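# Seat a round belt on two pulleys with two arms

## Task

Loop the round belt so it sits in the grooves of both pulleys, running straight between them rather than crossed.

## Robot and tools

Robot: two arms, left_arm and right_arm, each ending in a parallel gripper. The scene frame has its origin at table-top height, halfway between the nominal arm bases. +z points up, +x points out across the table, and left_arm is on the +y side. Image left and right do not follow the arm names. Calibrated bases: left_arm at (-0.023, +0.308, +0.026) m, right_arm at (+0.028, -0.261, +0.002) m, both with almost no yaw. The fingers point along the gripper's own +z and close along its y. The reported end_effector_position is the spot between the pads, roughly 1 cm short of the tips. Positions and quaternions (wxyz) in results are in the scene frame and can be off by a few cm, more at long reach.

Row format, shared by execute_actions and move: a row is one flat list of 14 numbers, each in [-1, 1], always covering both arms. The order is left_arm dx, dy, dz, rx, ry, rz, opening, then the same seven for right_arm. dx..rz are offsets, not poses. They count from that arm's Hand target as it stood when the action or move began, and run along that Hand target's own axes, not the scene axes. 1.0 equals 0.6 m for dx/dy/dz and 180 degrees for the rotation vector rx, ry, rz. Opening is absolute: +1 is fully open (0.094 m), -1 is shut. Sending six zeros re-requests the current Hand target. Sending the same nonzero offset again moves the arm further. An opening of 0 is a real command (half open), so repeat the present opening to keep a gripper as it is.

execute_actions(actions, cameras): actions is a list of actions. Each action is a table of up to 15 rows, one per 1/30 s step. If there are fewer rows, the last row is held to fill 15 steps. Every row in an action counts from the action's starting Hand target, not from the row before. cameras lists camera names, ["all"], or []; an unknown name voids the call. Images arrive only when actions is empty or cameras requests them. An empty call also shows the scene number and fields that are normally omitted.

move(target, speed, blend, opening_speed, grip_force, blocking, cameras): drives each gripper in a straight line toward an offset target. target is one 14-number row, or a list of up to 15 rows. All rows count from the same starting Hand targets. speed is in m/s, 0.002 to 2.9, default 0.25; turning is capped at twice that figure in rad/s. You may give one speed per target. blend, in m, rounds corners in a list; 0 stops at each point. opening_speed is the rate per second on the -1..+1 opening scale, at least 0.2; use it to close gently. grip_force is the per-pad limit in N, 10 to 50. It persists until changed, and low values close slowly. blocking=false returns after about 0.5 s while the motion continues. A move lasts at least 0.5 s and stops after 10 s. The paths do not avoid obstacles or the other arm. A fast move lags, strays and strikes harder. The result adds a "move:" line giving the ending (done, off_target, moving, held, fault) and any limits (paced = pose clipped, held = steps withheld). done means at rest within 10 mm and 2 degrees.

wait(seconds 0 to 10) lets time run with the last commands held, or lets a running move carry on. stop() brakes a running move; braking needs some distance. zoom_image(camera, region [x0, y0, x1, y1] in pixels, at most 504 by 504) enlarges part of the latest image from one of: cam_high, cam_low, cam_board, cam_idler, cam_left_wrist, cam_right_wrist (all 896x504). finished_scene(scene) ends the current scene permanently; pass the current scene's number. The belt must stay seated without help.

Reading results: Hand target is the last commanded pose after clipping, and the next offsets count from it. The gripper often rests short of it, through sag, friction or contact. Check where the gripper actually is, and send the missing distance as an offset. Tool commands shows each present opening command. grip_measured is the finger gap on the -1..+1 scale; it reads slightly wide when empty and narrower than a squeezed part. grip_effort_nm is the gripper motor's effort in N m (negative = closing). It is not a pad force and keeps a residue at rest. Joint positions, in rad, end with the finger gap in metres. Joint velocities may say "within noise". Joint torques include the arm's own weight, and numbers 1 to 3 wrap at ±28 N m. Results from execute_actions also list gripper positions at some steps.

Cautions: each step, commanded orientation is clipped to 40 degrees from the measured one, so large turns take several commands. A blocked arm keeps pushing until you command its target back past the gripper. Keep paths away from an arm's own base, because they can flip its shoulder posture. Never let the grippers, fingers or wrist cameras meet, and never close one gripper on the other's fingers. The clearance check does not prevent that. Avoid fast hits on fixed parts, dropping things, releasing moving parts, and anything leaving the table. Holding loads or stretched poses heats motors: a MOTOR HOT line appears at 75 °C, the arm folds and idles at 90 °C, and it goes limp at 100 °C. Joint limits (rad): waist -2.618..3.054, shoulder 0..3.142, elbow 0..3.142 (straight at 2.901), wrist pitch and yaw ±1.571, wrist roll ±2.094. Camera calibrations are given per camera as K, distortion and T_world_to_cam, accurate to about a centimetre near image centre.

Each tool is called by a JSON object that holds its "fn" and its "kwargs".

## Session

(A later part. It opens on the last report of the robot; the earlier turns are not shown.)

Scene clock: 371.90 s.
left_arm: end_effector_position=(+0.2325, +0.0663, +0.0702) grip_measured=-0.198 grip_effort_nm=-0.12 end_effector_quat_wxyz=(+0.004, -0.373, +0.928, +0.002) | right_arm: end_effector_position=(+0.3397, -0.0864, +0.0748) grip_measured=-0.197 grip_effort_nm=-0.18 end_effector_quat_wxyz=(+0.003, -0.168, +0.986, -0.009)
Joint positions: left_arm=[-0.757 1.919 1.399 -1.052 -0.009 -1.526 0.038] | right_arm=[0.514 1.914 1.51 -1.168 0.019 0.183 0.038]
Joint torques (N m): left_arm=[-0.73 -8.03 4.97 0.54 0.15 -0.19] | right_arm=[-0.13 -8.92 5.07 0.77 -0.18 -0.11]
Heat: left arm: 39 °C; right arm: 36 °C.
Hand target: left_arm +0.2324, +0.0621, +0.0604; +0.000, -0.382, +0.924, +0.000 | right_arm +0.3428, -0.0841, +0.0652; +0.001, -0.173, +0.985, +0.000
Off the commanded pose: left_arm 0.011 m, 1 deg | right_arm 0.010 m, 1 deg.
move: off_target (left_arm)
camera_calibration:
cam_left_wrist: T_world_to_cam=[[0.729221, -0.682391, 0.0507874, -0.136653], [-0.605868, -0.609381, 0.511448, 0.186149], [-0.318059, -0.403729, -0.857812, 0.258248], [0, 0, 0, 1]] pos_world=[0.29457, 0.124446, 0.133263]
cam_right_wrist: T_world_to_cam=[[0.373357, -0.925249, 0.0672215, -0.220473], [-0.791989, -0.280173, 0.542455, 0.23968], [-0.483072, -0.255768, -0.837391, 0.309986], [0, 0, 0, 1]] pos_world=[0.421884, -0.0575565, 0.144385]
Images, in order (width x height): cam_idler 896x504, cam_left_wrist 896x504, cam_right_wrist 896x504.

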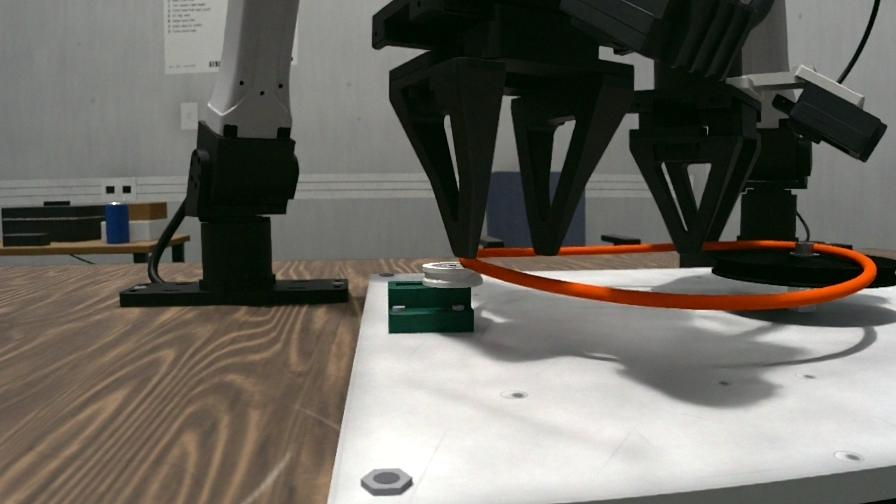

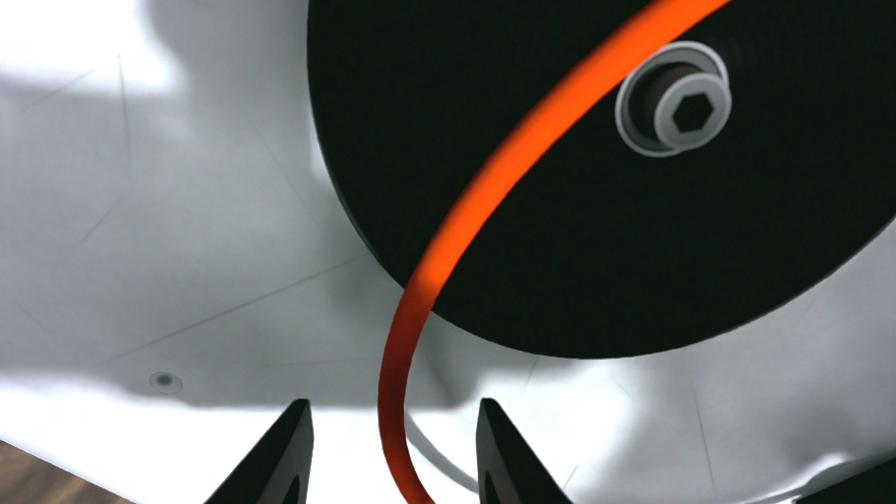

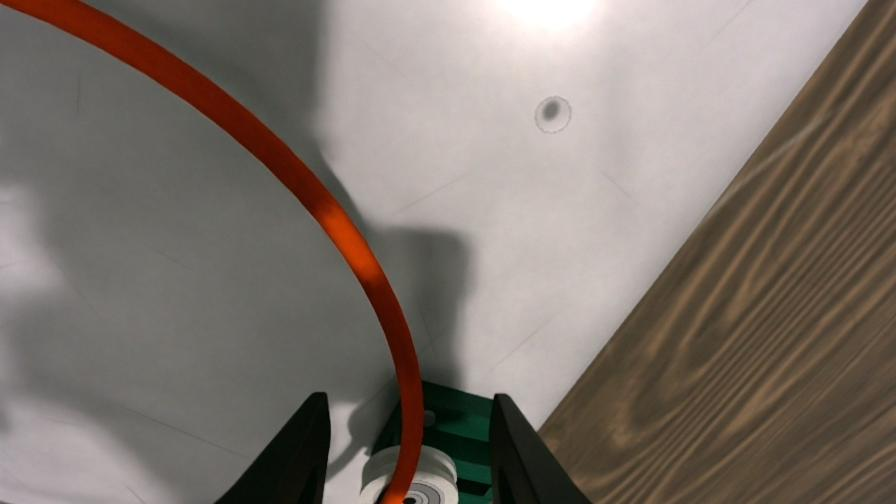

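{"fn": "move", "kwargs": {"target": [[0, 0.001, 0.006, 0, 0, 0, -0.2, 0.00, 0.0, 0.0175, 0, 0, 0, -0.2],[0, 0.001, 0.006, 0, 0, 0, -1, 0.00, 0.0, 0.0175, 0, 0, 0, -1]], "cameras": ["cam_board","cam_idler","cam_left_wrist","cam_right_wrist"], "speed": 0.1, "grip_force": 18}}

Scene clock: 393.90 s.
left_arm: end_effector_position=(+0.2327, +0.0660, +0.0676) grip_measured=-0.886 grip_effort_nm=-0.45 end_effector_quat_wxyz=(+0.005, -0.373, +0.928, +0.000) | right_arm: end_effector_position=(+0.3402, -0.0861, +0.0654) grip_measured=-0.888 grip_effort_nm=-0.47 end_effector_quat_wxyz=(+0.004, -0.172, +0.985, -0.008)
Joint positions: left_arm=[-0.757 1.919 1.388 -1.036 -0.009 -1.528 0.005] | right_arm=[0.514 1.92 1.481 -1.13 0.019 0.174 0.005]
Joint torques (N m): left_arm=[-0.65 -8.01 4.81 0.6 0.14 -0.14] | right_arm=[-0.13 -8.73 4.92 0.79 -0.19 -0.1]
Heat: left arm: 39 °C; right arm: 36 °C.
Hand target: left_arm +0.2320, +0.0625, +0.0568; +0.000, -0.382, +0.924, +0.000 | right_arm +0.3428, -0.0841, +0.0547; +0.001, -0.173, +0.985, +0.000
Off the commanded pose: left_arm 0.011 m, 1 deg | right_arm 0.011 m, 1 deg.
grip_force (N): 18, 18
move: off_target (left_arm, right_arm); target 2's new opening was sent with left_arm's hand 0.012 m and 1 deg from that target
camera_calibration:
cam_left_wrist: T_world_to_cam=[[0.73011, -0.681077, 0.0554455, -0.137491], [-0.60662, -0.608658, 0.511417, 0.187503], [-0.314567, -0.407025, -0.857542, 0.255414], [0, 0, 0, 1]] pos_world=[0.294471, 0.124443, 0.130759]
cam_right_wrist: T_world_to_cam=[[0.381752, -0.92184, 0.0669046, -0.222361], [-0.790645, -0.288215, 0.540196, 0.244273], [-0.478691, -0.259118, -0.838876, 0.300717], [0, 0, 0, 1]] pos_world=[0.42197, -0.0566567, 0.135186]
Images, in order (width x height): cam_board 896x504, cam_idler 896x504, cam_left_wrist 896x504, cam_right_wrist 896x504.

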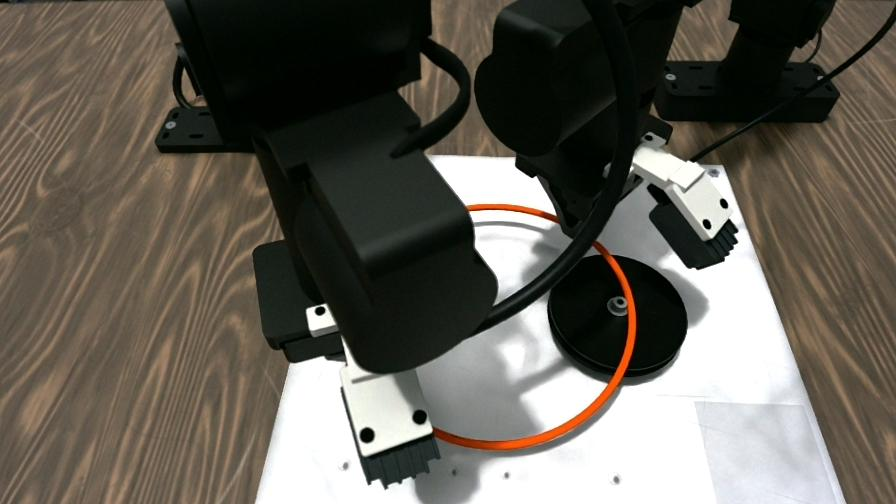

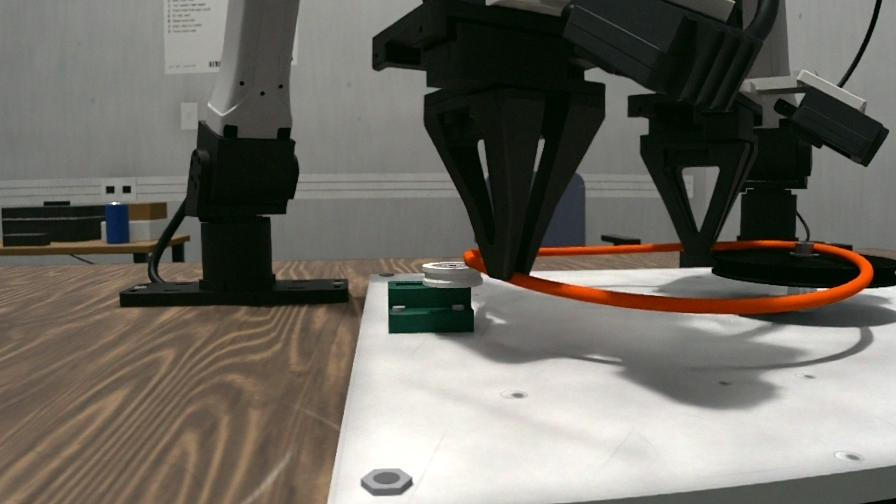

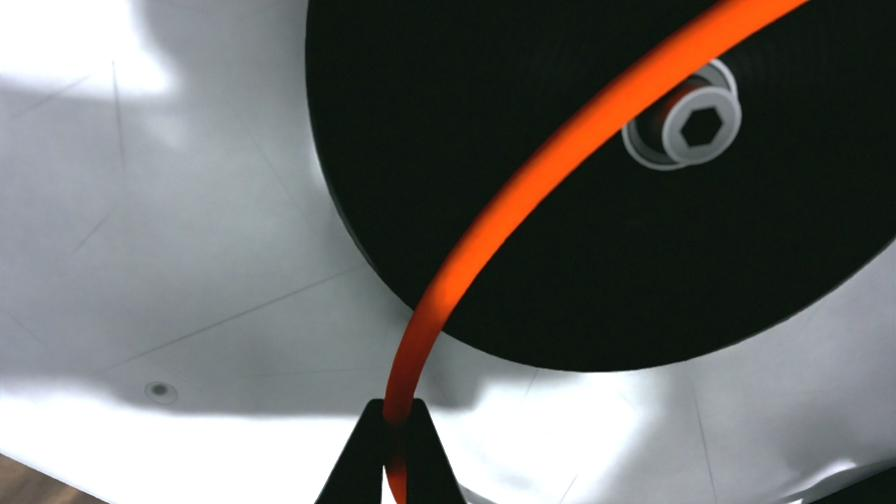

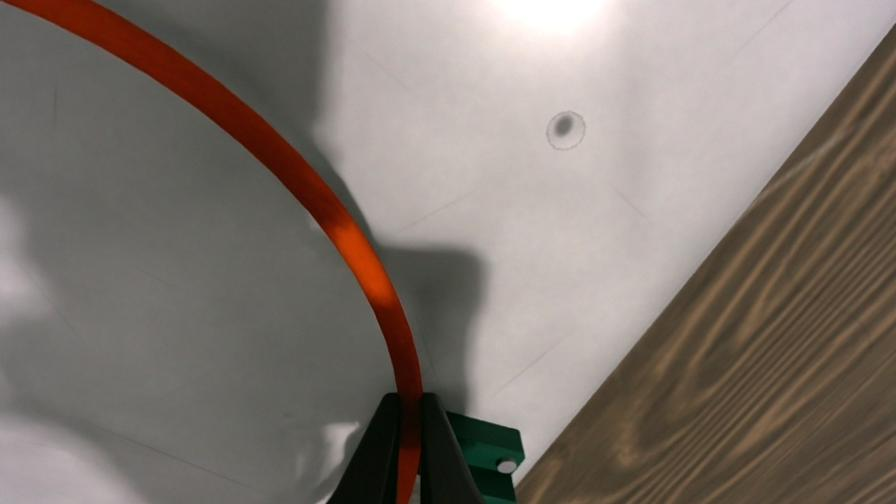

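{"fn": "move", "kwargs": {"target": [[0, 0, -0.0333, 0, 0, 0, -1, 0, 0, -0.0333, 0, 0, 0, -1],[-0.0648, 0.0648, -0.0333, 0, 0, 0, -1, -0.0313, 0.0862, -0.0333, 0, 0, 0, -1]], "blend": [0.01, 0], "cameras": ["all"], "speed": 0.1}}

Scene clock: 410.60 s.
left_arm: end_effector_position=(+0.2336, +0.1171, +0.0698) grip_measured=-0.886 grip_effort_nm=-0.45 end_effector_quat_wxyz=(-0.002, -0.388, +0.922, +0.012) | right_arm: end_effector_position=(+0.3441, -0.0330, +0.0757) grip_measured=-0.888 grip_effort_nm=-0.47 end_effector_quat_wxyz=(+0.013, -0.182, +0.983, -0.004)
Joint positions: left_arm=[-0.638 1.824 1.271 -1.041 -0.008 -1.441 0.005] | right_arm=[0.627 2.018 1.661 -1.193 0.019 0.267 0.005]
Joint torques (N m): left_arm=[0.05 -11.7 4.74 0.25 0.12 0.19] | right_arm=[0.59 -9.57 8.88 0.21 -0.17 0.23]
Heat: left arm: 39 °C; right arm: 36 °C.
Hand target: left_arm +0.2320, +0.1175, +0.0768; +0.000, -0.383, +0.924, +0.000 | right_arm +0.3427, -0.0290, +0.0748; +0.001, -0.173, +0.985, +0.000
Off the commanded pose: left_arm 0.007 m, 2 deg | right_arm 0.004 m, 2 deg.
grip_force (N): 18, 18
move: done; blend cut to 0.0099 m at target 1
camera_calibration:
cam_left_wrist: T_world_to_cam=[[0.751714, -0.658888, 0.0281336, -0.109261], [-0.57596, -0.635128, 0.514667, 0.213857], [-0.32124, -0.403087, -0.856928, 0.279339], [0, 0, 0, 1]] pos_world=[0.29504, 0.176434, 0.132382]
cam_right_wrist: T_world_to_cam=[[0.398787, -0.914924, 0.0623125, -0.180951], [-0.793579, -0.310248, 0.523429, 0.258588], [-0.459566, -0.258187, -0.849788, 0.319228], [0, 0, 0, 1]] pos_world=[0.424077, -0.00290987, 0.147199]

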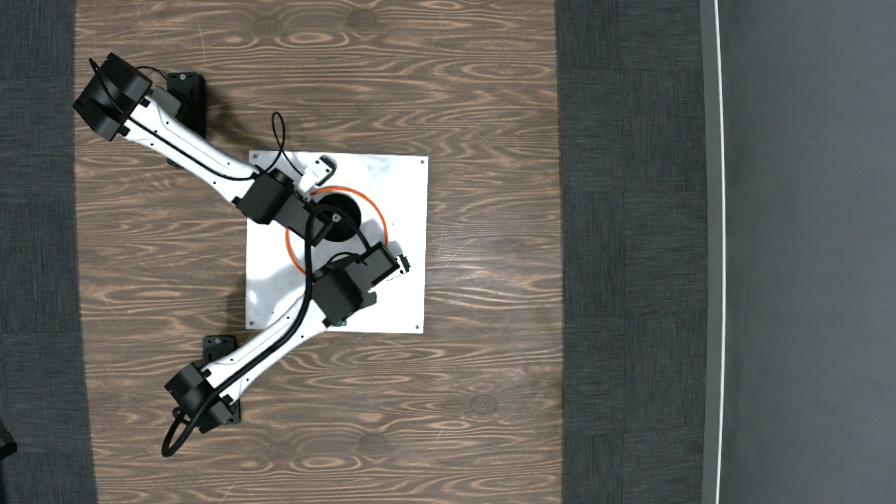

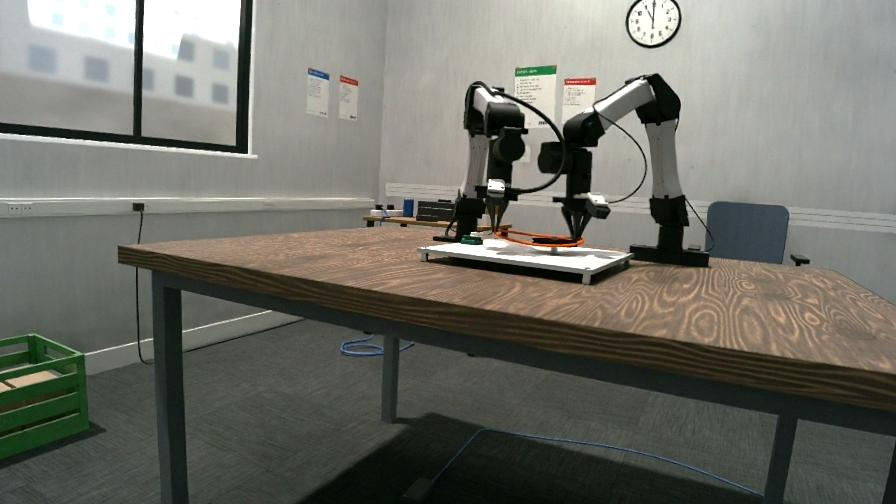

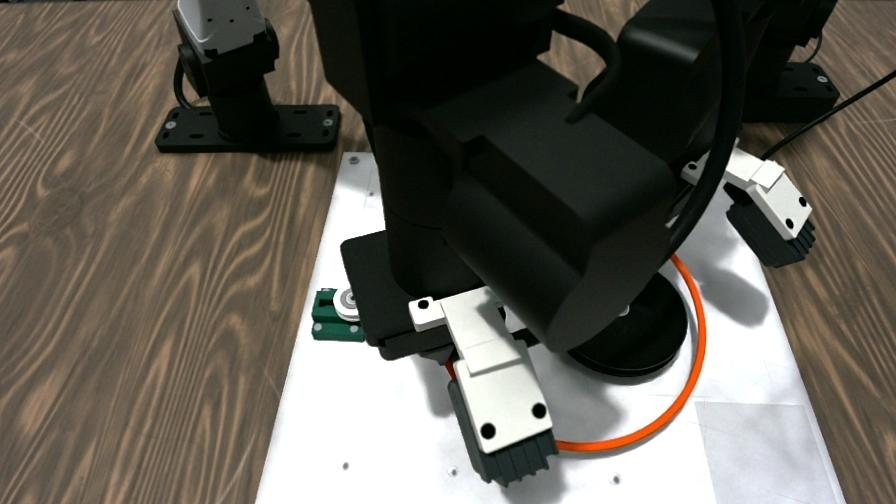

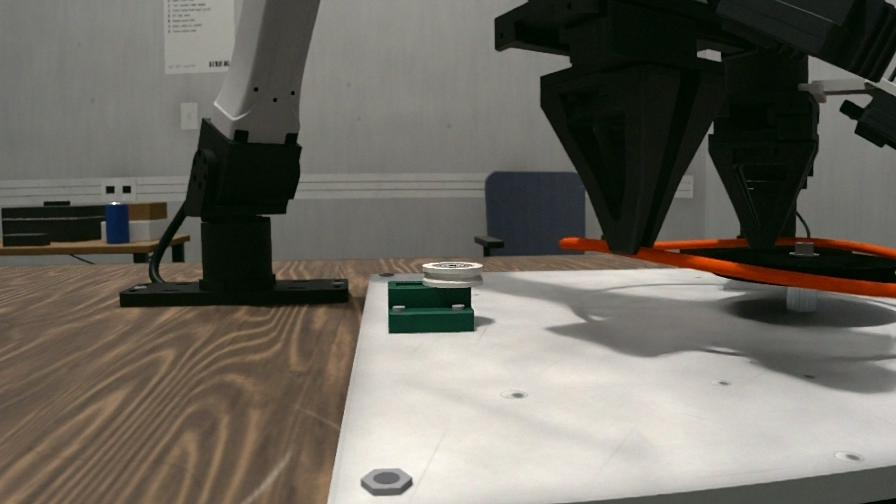

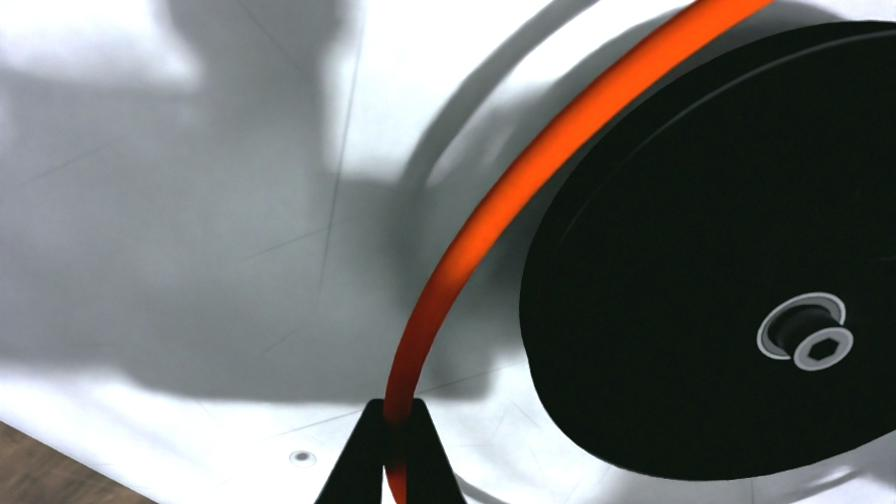

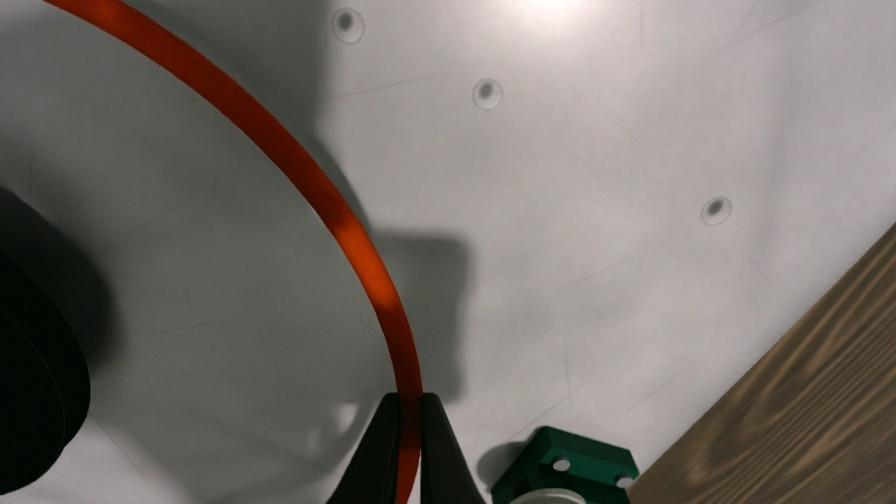

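{"fn": "zoom_image", "kwargs": {"camera": "cam_idler", "region": [660, 180, 896, 330]}}

{"fn": "zoom_image", "kwargs": {"camera": "cam_high", "region": [266, 160, 416, 300]}}

{"fn": "zoom_image", "kwargs": {"camera": "cam_low", "region": [450, 190, 650, 290]}}

{"fn": "zoom_image", "kwargs": {"camera": "cam_board", "region": [540, 220, 760, 460]}}

Scaled by 2.136 from the camera's 896x504 image, which has a finer 1280x720 frame.

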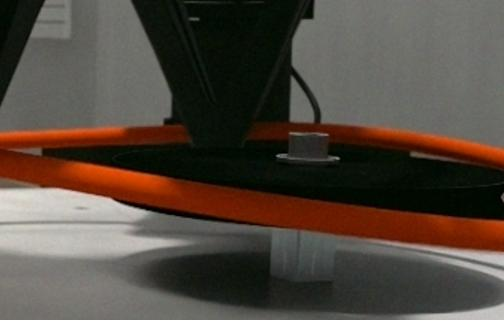

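Scaled by 3.360 from the camera's 896x504 image, which has a finer 1280x720 frame.

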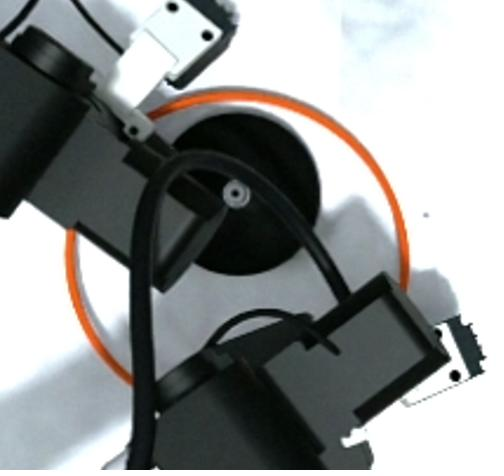

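Scaled by 2.520 from the camera's 896x504 image, which has a finer 1280x720 frame.

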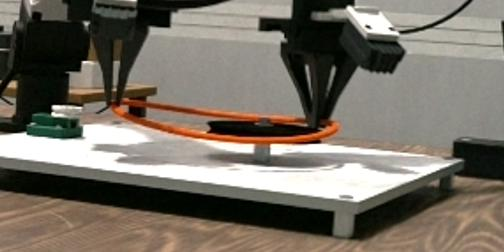

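Scaled by 2.100 from the camera's 896x504 image, which has a finer 1280x720 frame.

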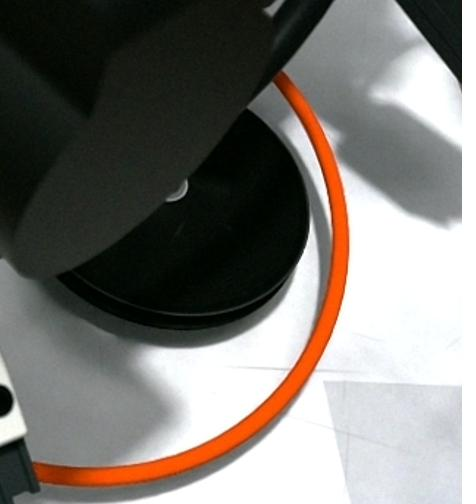

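{"fn": "move", "kwargs": {"target": [0.0142, -0.0142, 0.0333, 0, 0, 0, -1, 0.0131, -0.036, 0.02, 0, 0, 0, -1], "cameras": ["all"], "speed": 0.06}}

{"fn": "zoom_image", "kwargs": {"camera": "cam_idler", "region": [660, 180, 896, 330]}}

{"fn": "zoom_image", "kwargs": {"camera": "cam_high", "region": [266, 160, 416, 300]}}

{"fn": "zoom_image", "kwargs": {"camera": "cam_low", "region": [450, 190, 650, 290]}}

{"fn": "zoom_image", "kwargs": {"camera": "cam_board", "region": [540, 220, 760, 460]}}

Scene clock: 453.93 s.
left_arm: end_effector_position=(+0.2323, +0.1088, +0.0652) grip_measured=-0.886 grip_effort_nm=-0.45 end_effector_quat_wxyz=(+0.003, -0.377, +0.926, +0.002) | right_arm: end_effector_position=(+0.3392, -0.0553, +0.0593) grip_measured=-0.888 grip_effort_nm=-0.47 end_effector_quat_wxyz=(-0.013, -0.171, +0.985, -0.015)
Joint positions: left_arm=[-0.661 1.824 1.252 -1 -0.008 -1.441 0.005] | right_arm=[0.586 2.018 1.595 -1.184 0.017 0.247 0.005]
Joint torques (N m): left_arm=[-0.81 -7.41 4.72 0.57 0.14 -0.13] | right_arm=[0.14 -13.71 4.92 0.67 -0.16 -0.1]
Heat: left arm: 48 °C; right arm: 41 °C.
Hand target: left_arm +0.2320, +0.1055, +0.0568; +0.000, -0.382, +0.924, +0.000 | right_arm +0.3427, -0.0521, +0.0627; +0.001, -0.173, +0.985, +0.000
Off the commanded pose: left_arm 0.009 m, 1 deg | right_arm 0.006 m, 2 deg.
grip_force (N): 18, 18
move: done
camera_calibration:
cam_left_wrist: T_world_to_cam=[[0.735753, -0.675375, 0.0503545, -0.109581], [-0.599344, -0.614694, 0.512776, 0.213503], [-0.315363, -0.407456, -0.857045, 0.270726], [0, 0, 0, 1]] pos_world=[0.293964, 0.16754, 0.128063]
cam_right_wrist: T_world_to_cam=[[0.382458, -0.921114, 0.0726248, -0.193774], [-0.773533, -0.276207, 0.570401, 0.248693], [-0.505345, -0.274332, -0.81815, 0.310015], [0, 0, 0, 1]] pos_world=[0.423147, -0.0247504, 0.125857]

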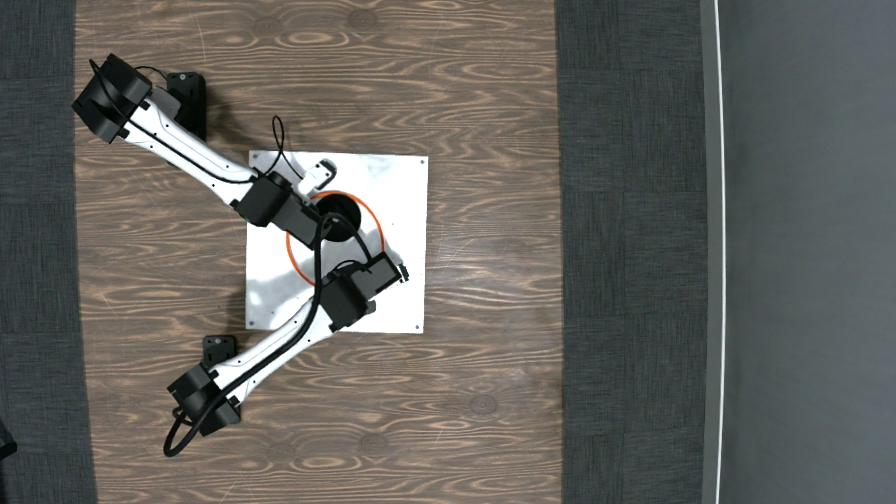

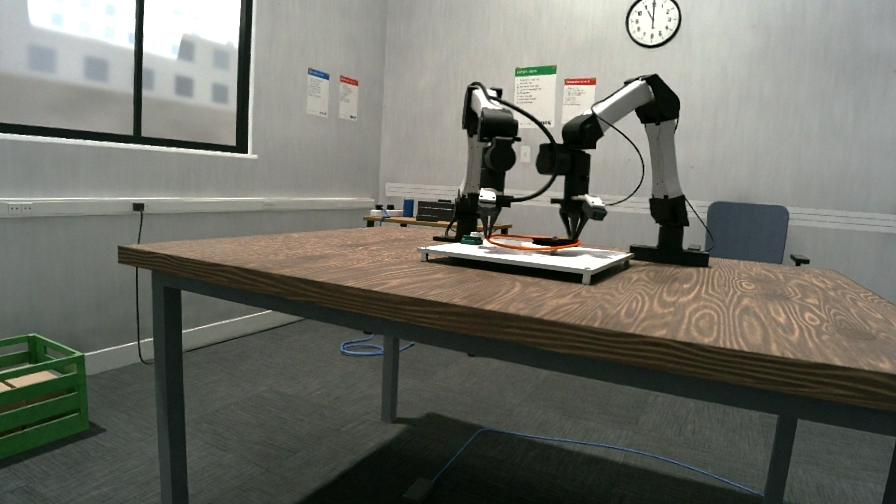

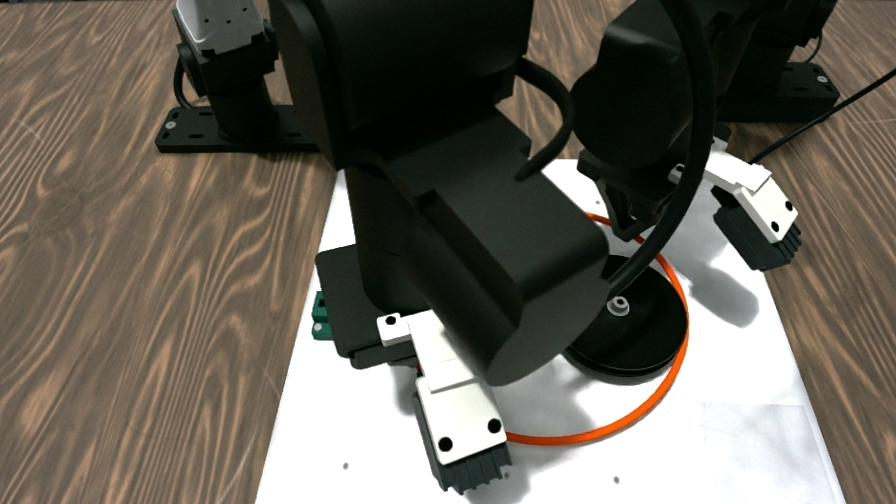

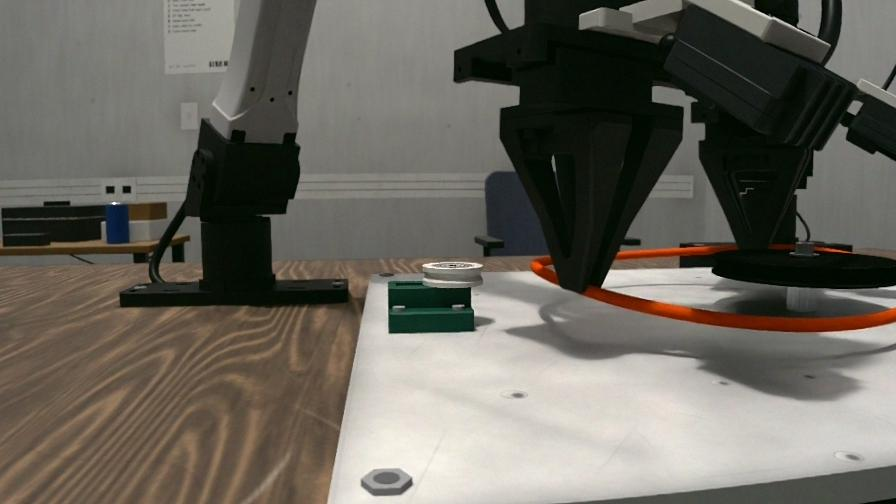

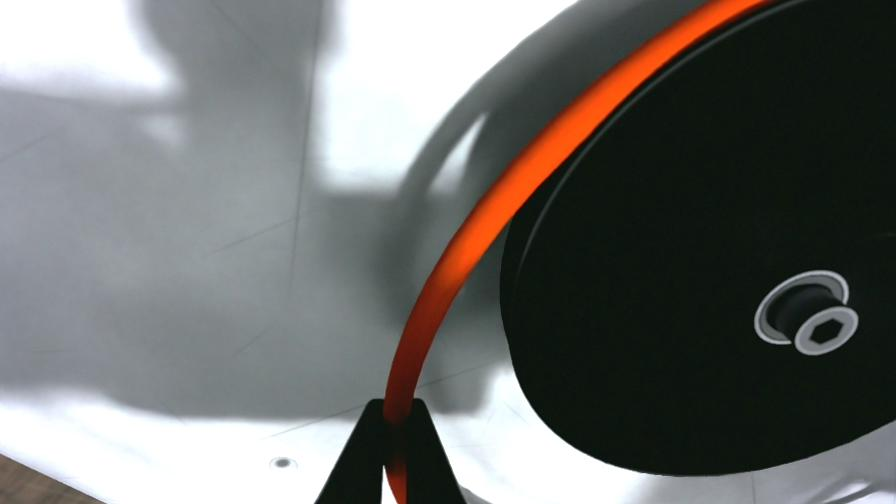

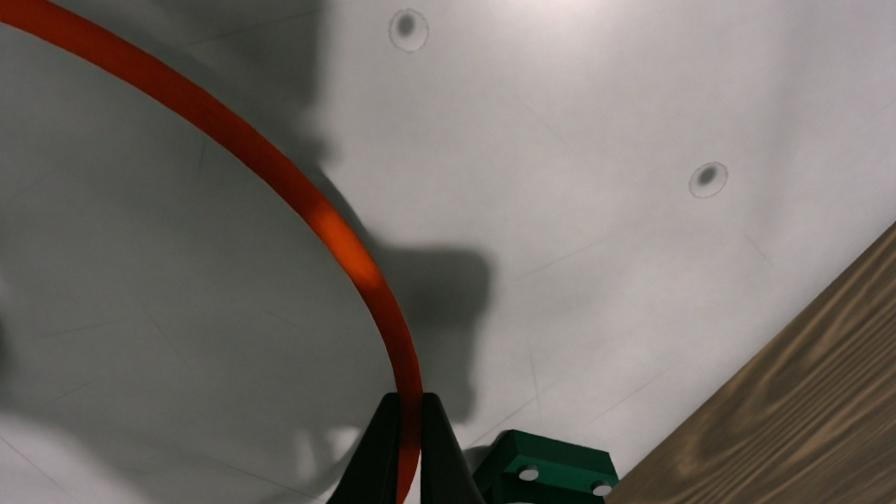

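Scaled by 2.136 from the camera's 896x504 image, which has a finer 1280x720 frame.

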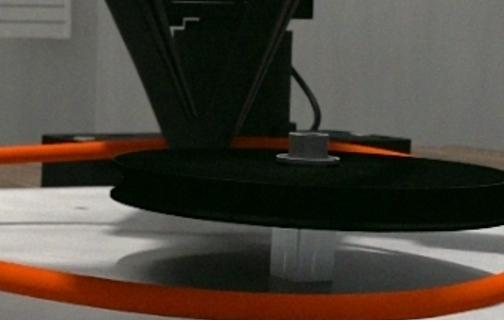

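Scaled by 3.360 from the camera's 896x504 image, which has a finer 1280x720 frame.

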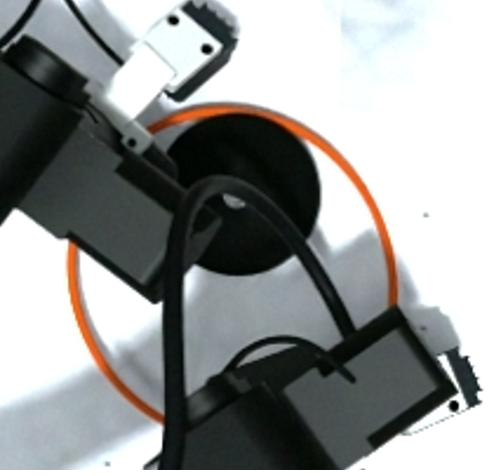

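Scaled by 2.520 from the camera's 896x504 image, which has a finer 1280x720 frame.

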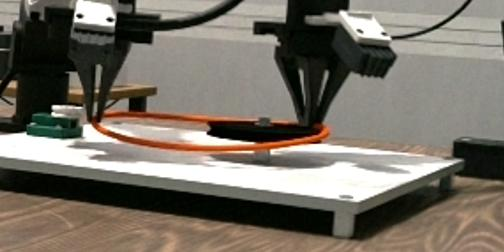

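Scaled by 2.100 from the camera's 896x504 image, which has a finer 1280x720 frame.

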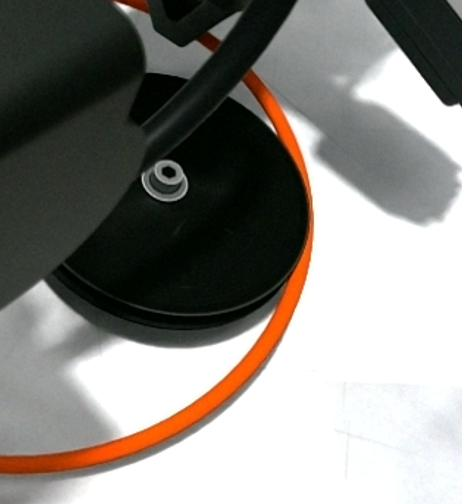

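{"fn": "zoom_image", "kwargs": {"camera": "cam_left_wrist", "region": [380, 0, 884, 300]}}

{"fn": "zoom_image", "kwargs": {"camera": "cam_board", "region": [580, 200, 720, 300]}}

{"fn": "zoom_image", "kwargs": {"camera": "cam_idler", "region": [690, 220, 896, 300]}}

Scaled by 1.000.

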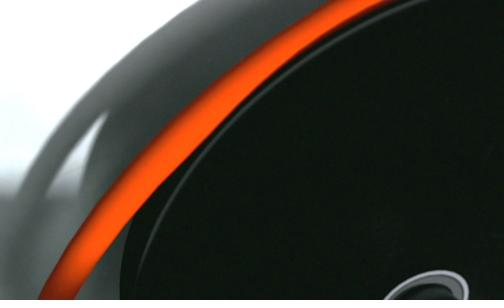

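Scaled by 3.600 from the camera's 896x504 image, which has a finer 1280x720 frame.

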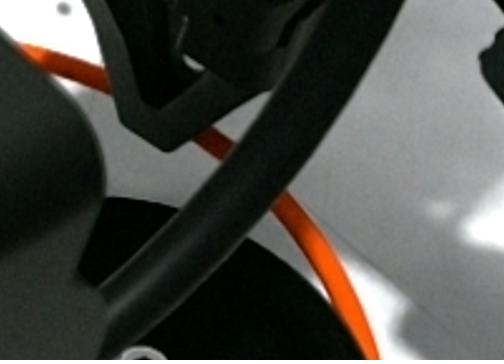

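Scaled by 2.447 from the camera's 896x504 image, which has a finer 1280x720 frame.

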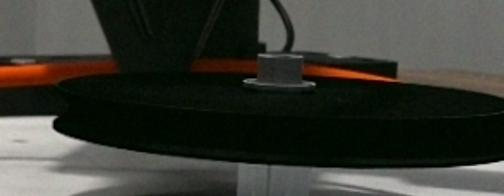

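{"fn": "move", "kwargs": {"target": [[0, 0, 0.0092, 0, 0, 0, -1, 0, 0, -0.01, 0, 0, 0, -1],[0.0094, -0.0094, 0.0092, 0, 0, 0, -1, 0.0114, -0.0313, -0.01, 0, 0, 0, -1]], "cameras": ["all"], "speed": 0.06}}

{"fn": "zoom_image", "kwargs": {"camera": "cam_idler", "region": [660, 180, 896, 330]}}

{"fn": "zoom_image", "kwargs": {"camera": "cam_high", "region": [266, 160, 416, 300]}}

{"fn": "zoom_image", "kwargs": {"camera": "cam_board", "region": [540, 200, 740, 400]}}

{"fn": "zoom_image", "kwargs": {"camera": "cam_left_wrist", "region": [380, 0, 884, 300]}}

Scene clock: 495.57 s.
left_arm: end_effector_position=(+0.2290, +0.1044, +0.0554) grip_measured=-0.886 grip_effort_nm=-0.45 end_effector_quat_wxyz=(+0.001, -0.375, +0.927, +0.006) | right_arm: end_effector_position=(+0.3389, -0.0725, +0.0597) grip_measured=-0.888 grip_effort_nm=-0.47 end_effector_quat_wxyz=(-0.020, -0.173, +0.985, -0.013)
Joint positions: left_arm=[-0.678 1.845 1.238 -0.974 -0.008 -1.453 0.005] | right_arm=[0.543 1.991 1.556 -1.182 0.009 0.201 0.005]
Joint torques (N m): left_arm=[-0.72 -7.2 6.83 0.43 0.17 -0.18] | right_arm=[-0.27 -15.19 4.77 0.57 -0.09 -0.09]
Heat: left arm: 42 °C; right arm: 49 °C.
Hand target: left_arm +0.2320, +0.0975, +0.0513; +0.000, -0.382, +0.924, +0.000 | right_arm +0.3427, -0.0721, +0.0686; +0.001, -0.173, +0.985, +0.000
Off the commanded pose: left_arm 0.009 m, 1 deg | right_arm 0.010 m, 3 deg.
grip_force (N): 18, 18
move: off_target (right_arm)
camera_calibration:
cam_left_wrist: T_world_to_cam=[[0.733013, -0.678949, 0.0414815, -0.108118], [-0.598558, -0.614847, 0.513509, 0.213605], [-0.323142, -0.401238, -0.857081, 0.260738], [0, 0, 0, 1]] pos_world=[0.291362, 0.162546, 0.118271]
cam_right_wrist: T_world_to_cam=[[0.386483, -0.920005, 0.0649811, -0.210282], [-0.764694, -0.280254, 0.580259, 0.239564], [-0.51563, -0.273951, -0.811836, 0.30867], [0, 0, 0, 1]] pos_world=[0.423623, -0.0417613, 0.125244]

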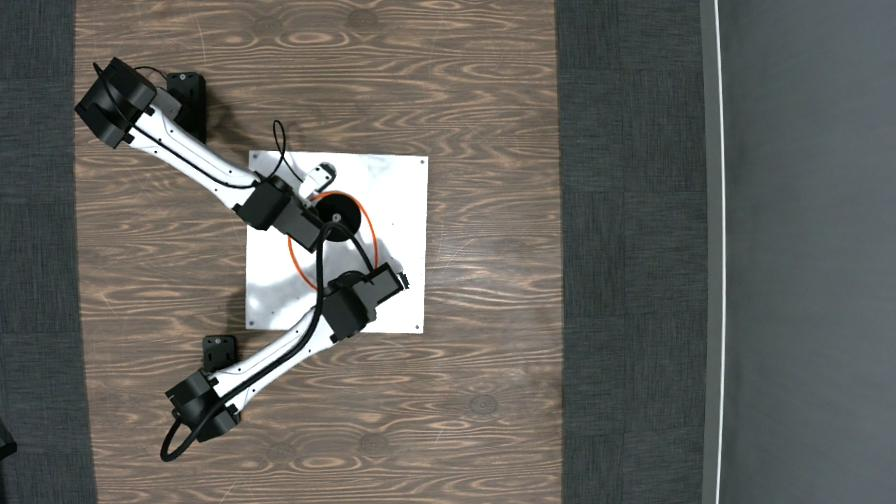

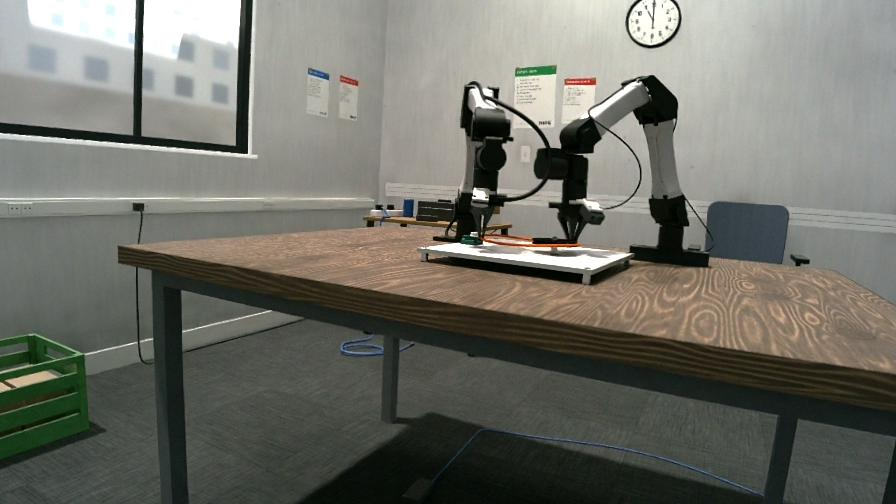

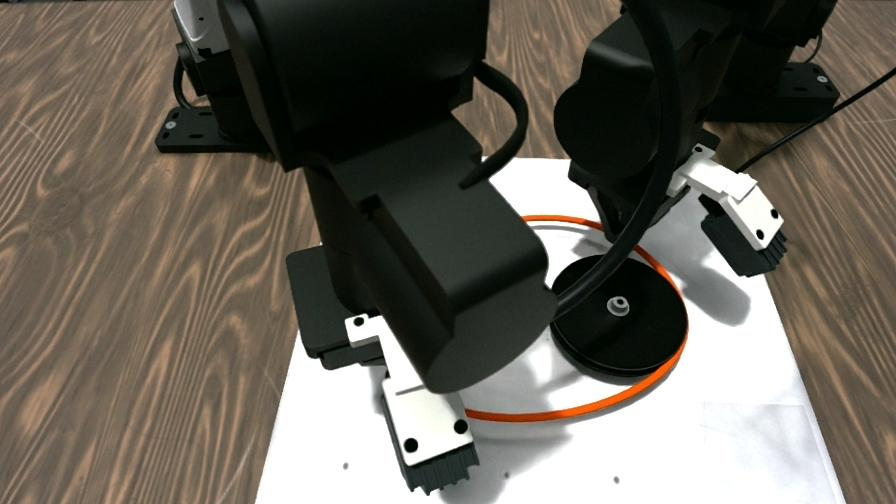

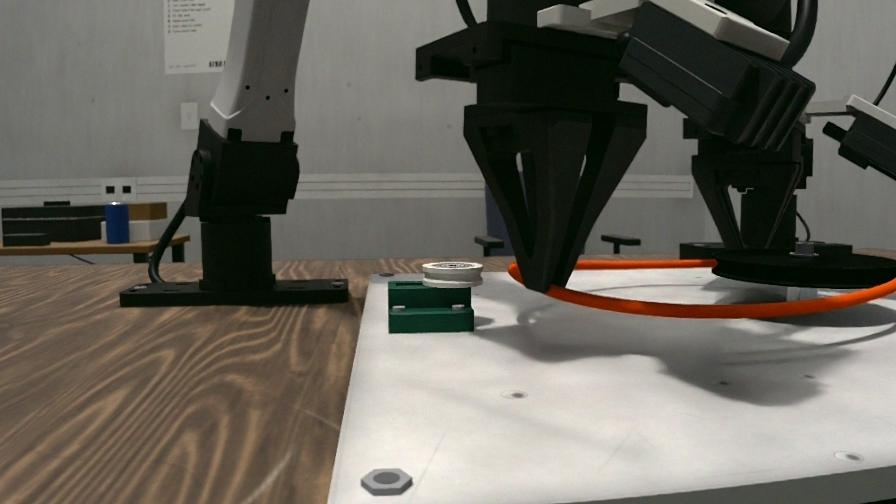

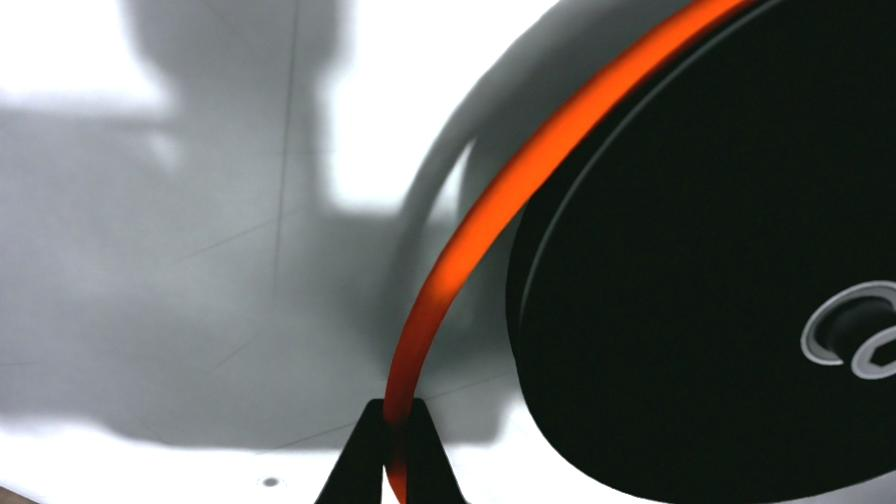

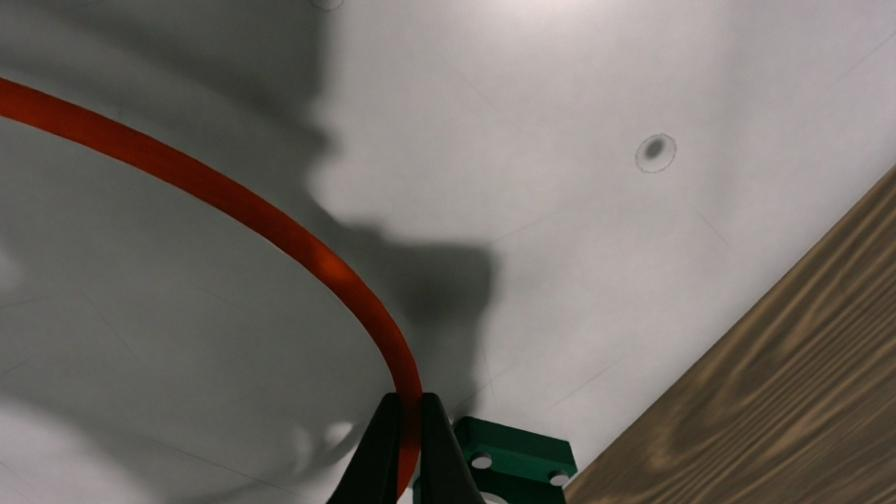

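Scaled by 2.136 from the camera's 896x504 image, which has a finer 1280x720 frame.

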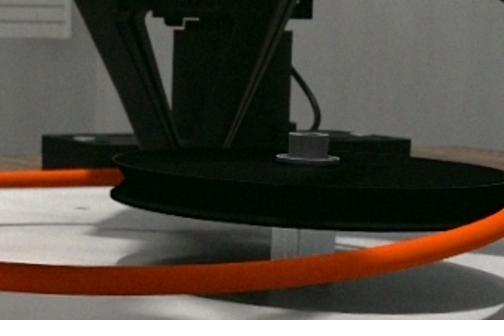

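Scaled by 3.360 from the camera's 896x504 image, which has a finer 1280x720 frame.

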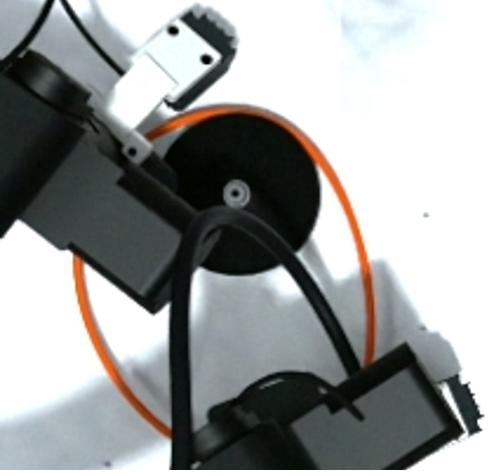

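Scaled by 2.520 from the camera's 896x504 image, which has a finer 1280x720 frame.

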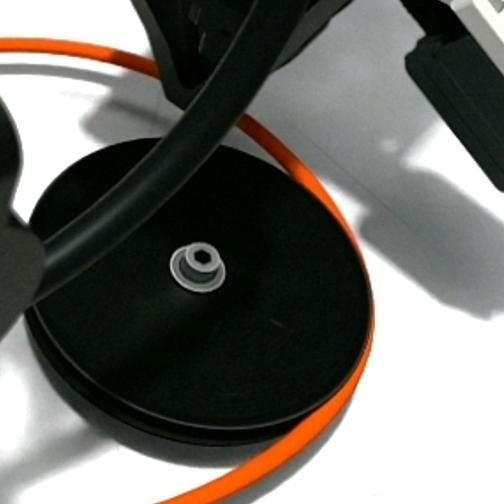

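Scaled by 1.000.

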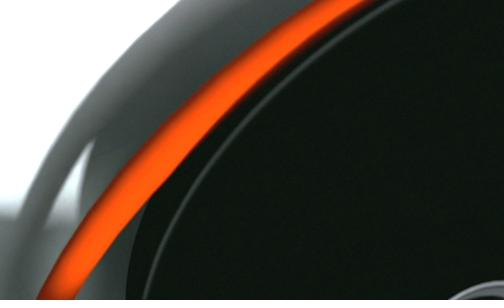

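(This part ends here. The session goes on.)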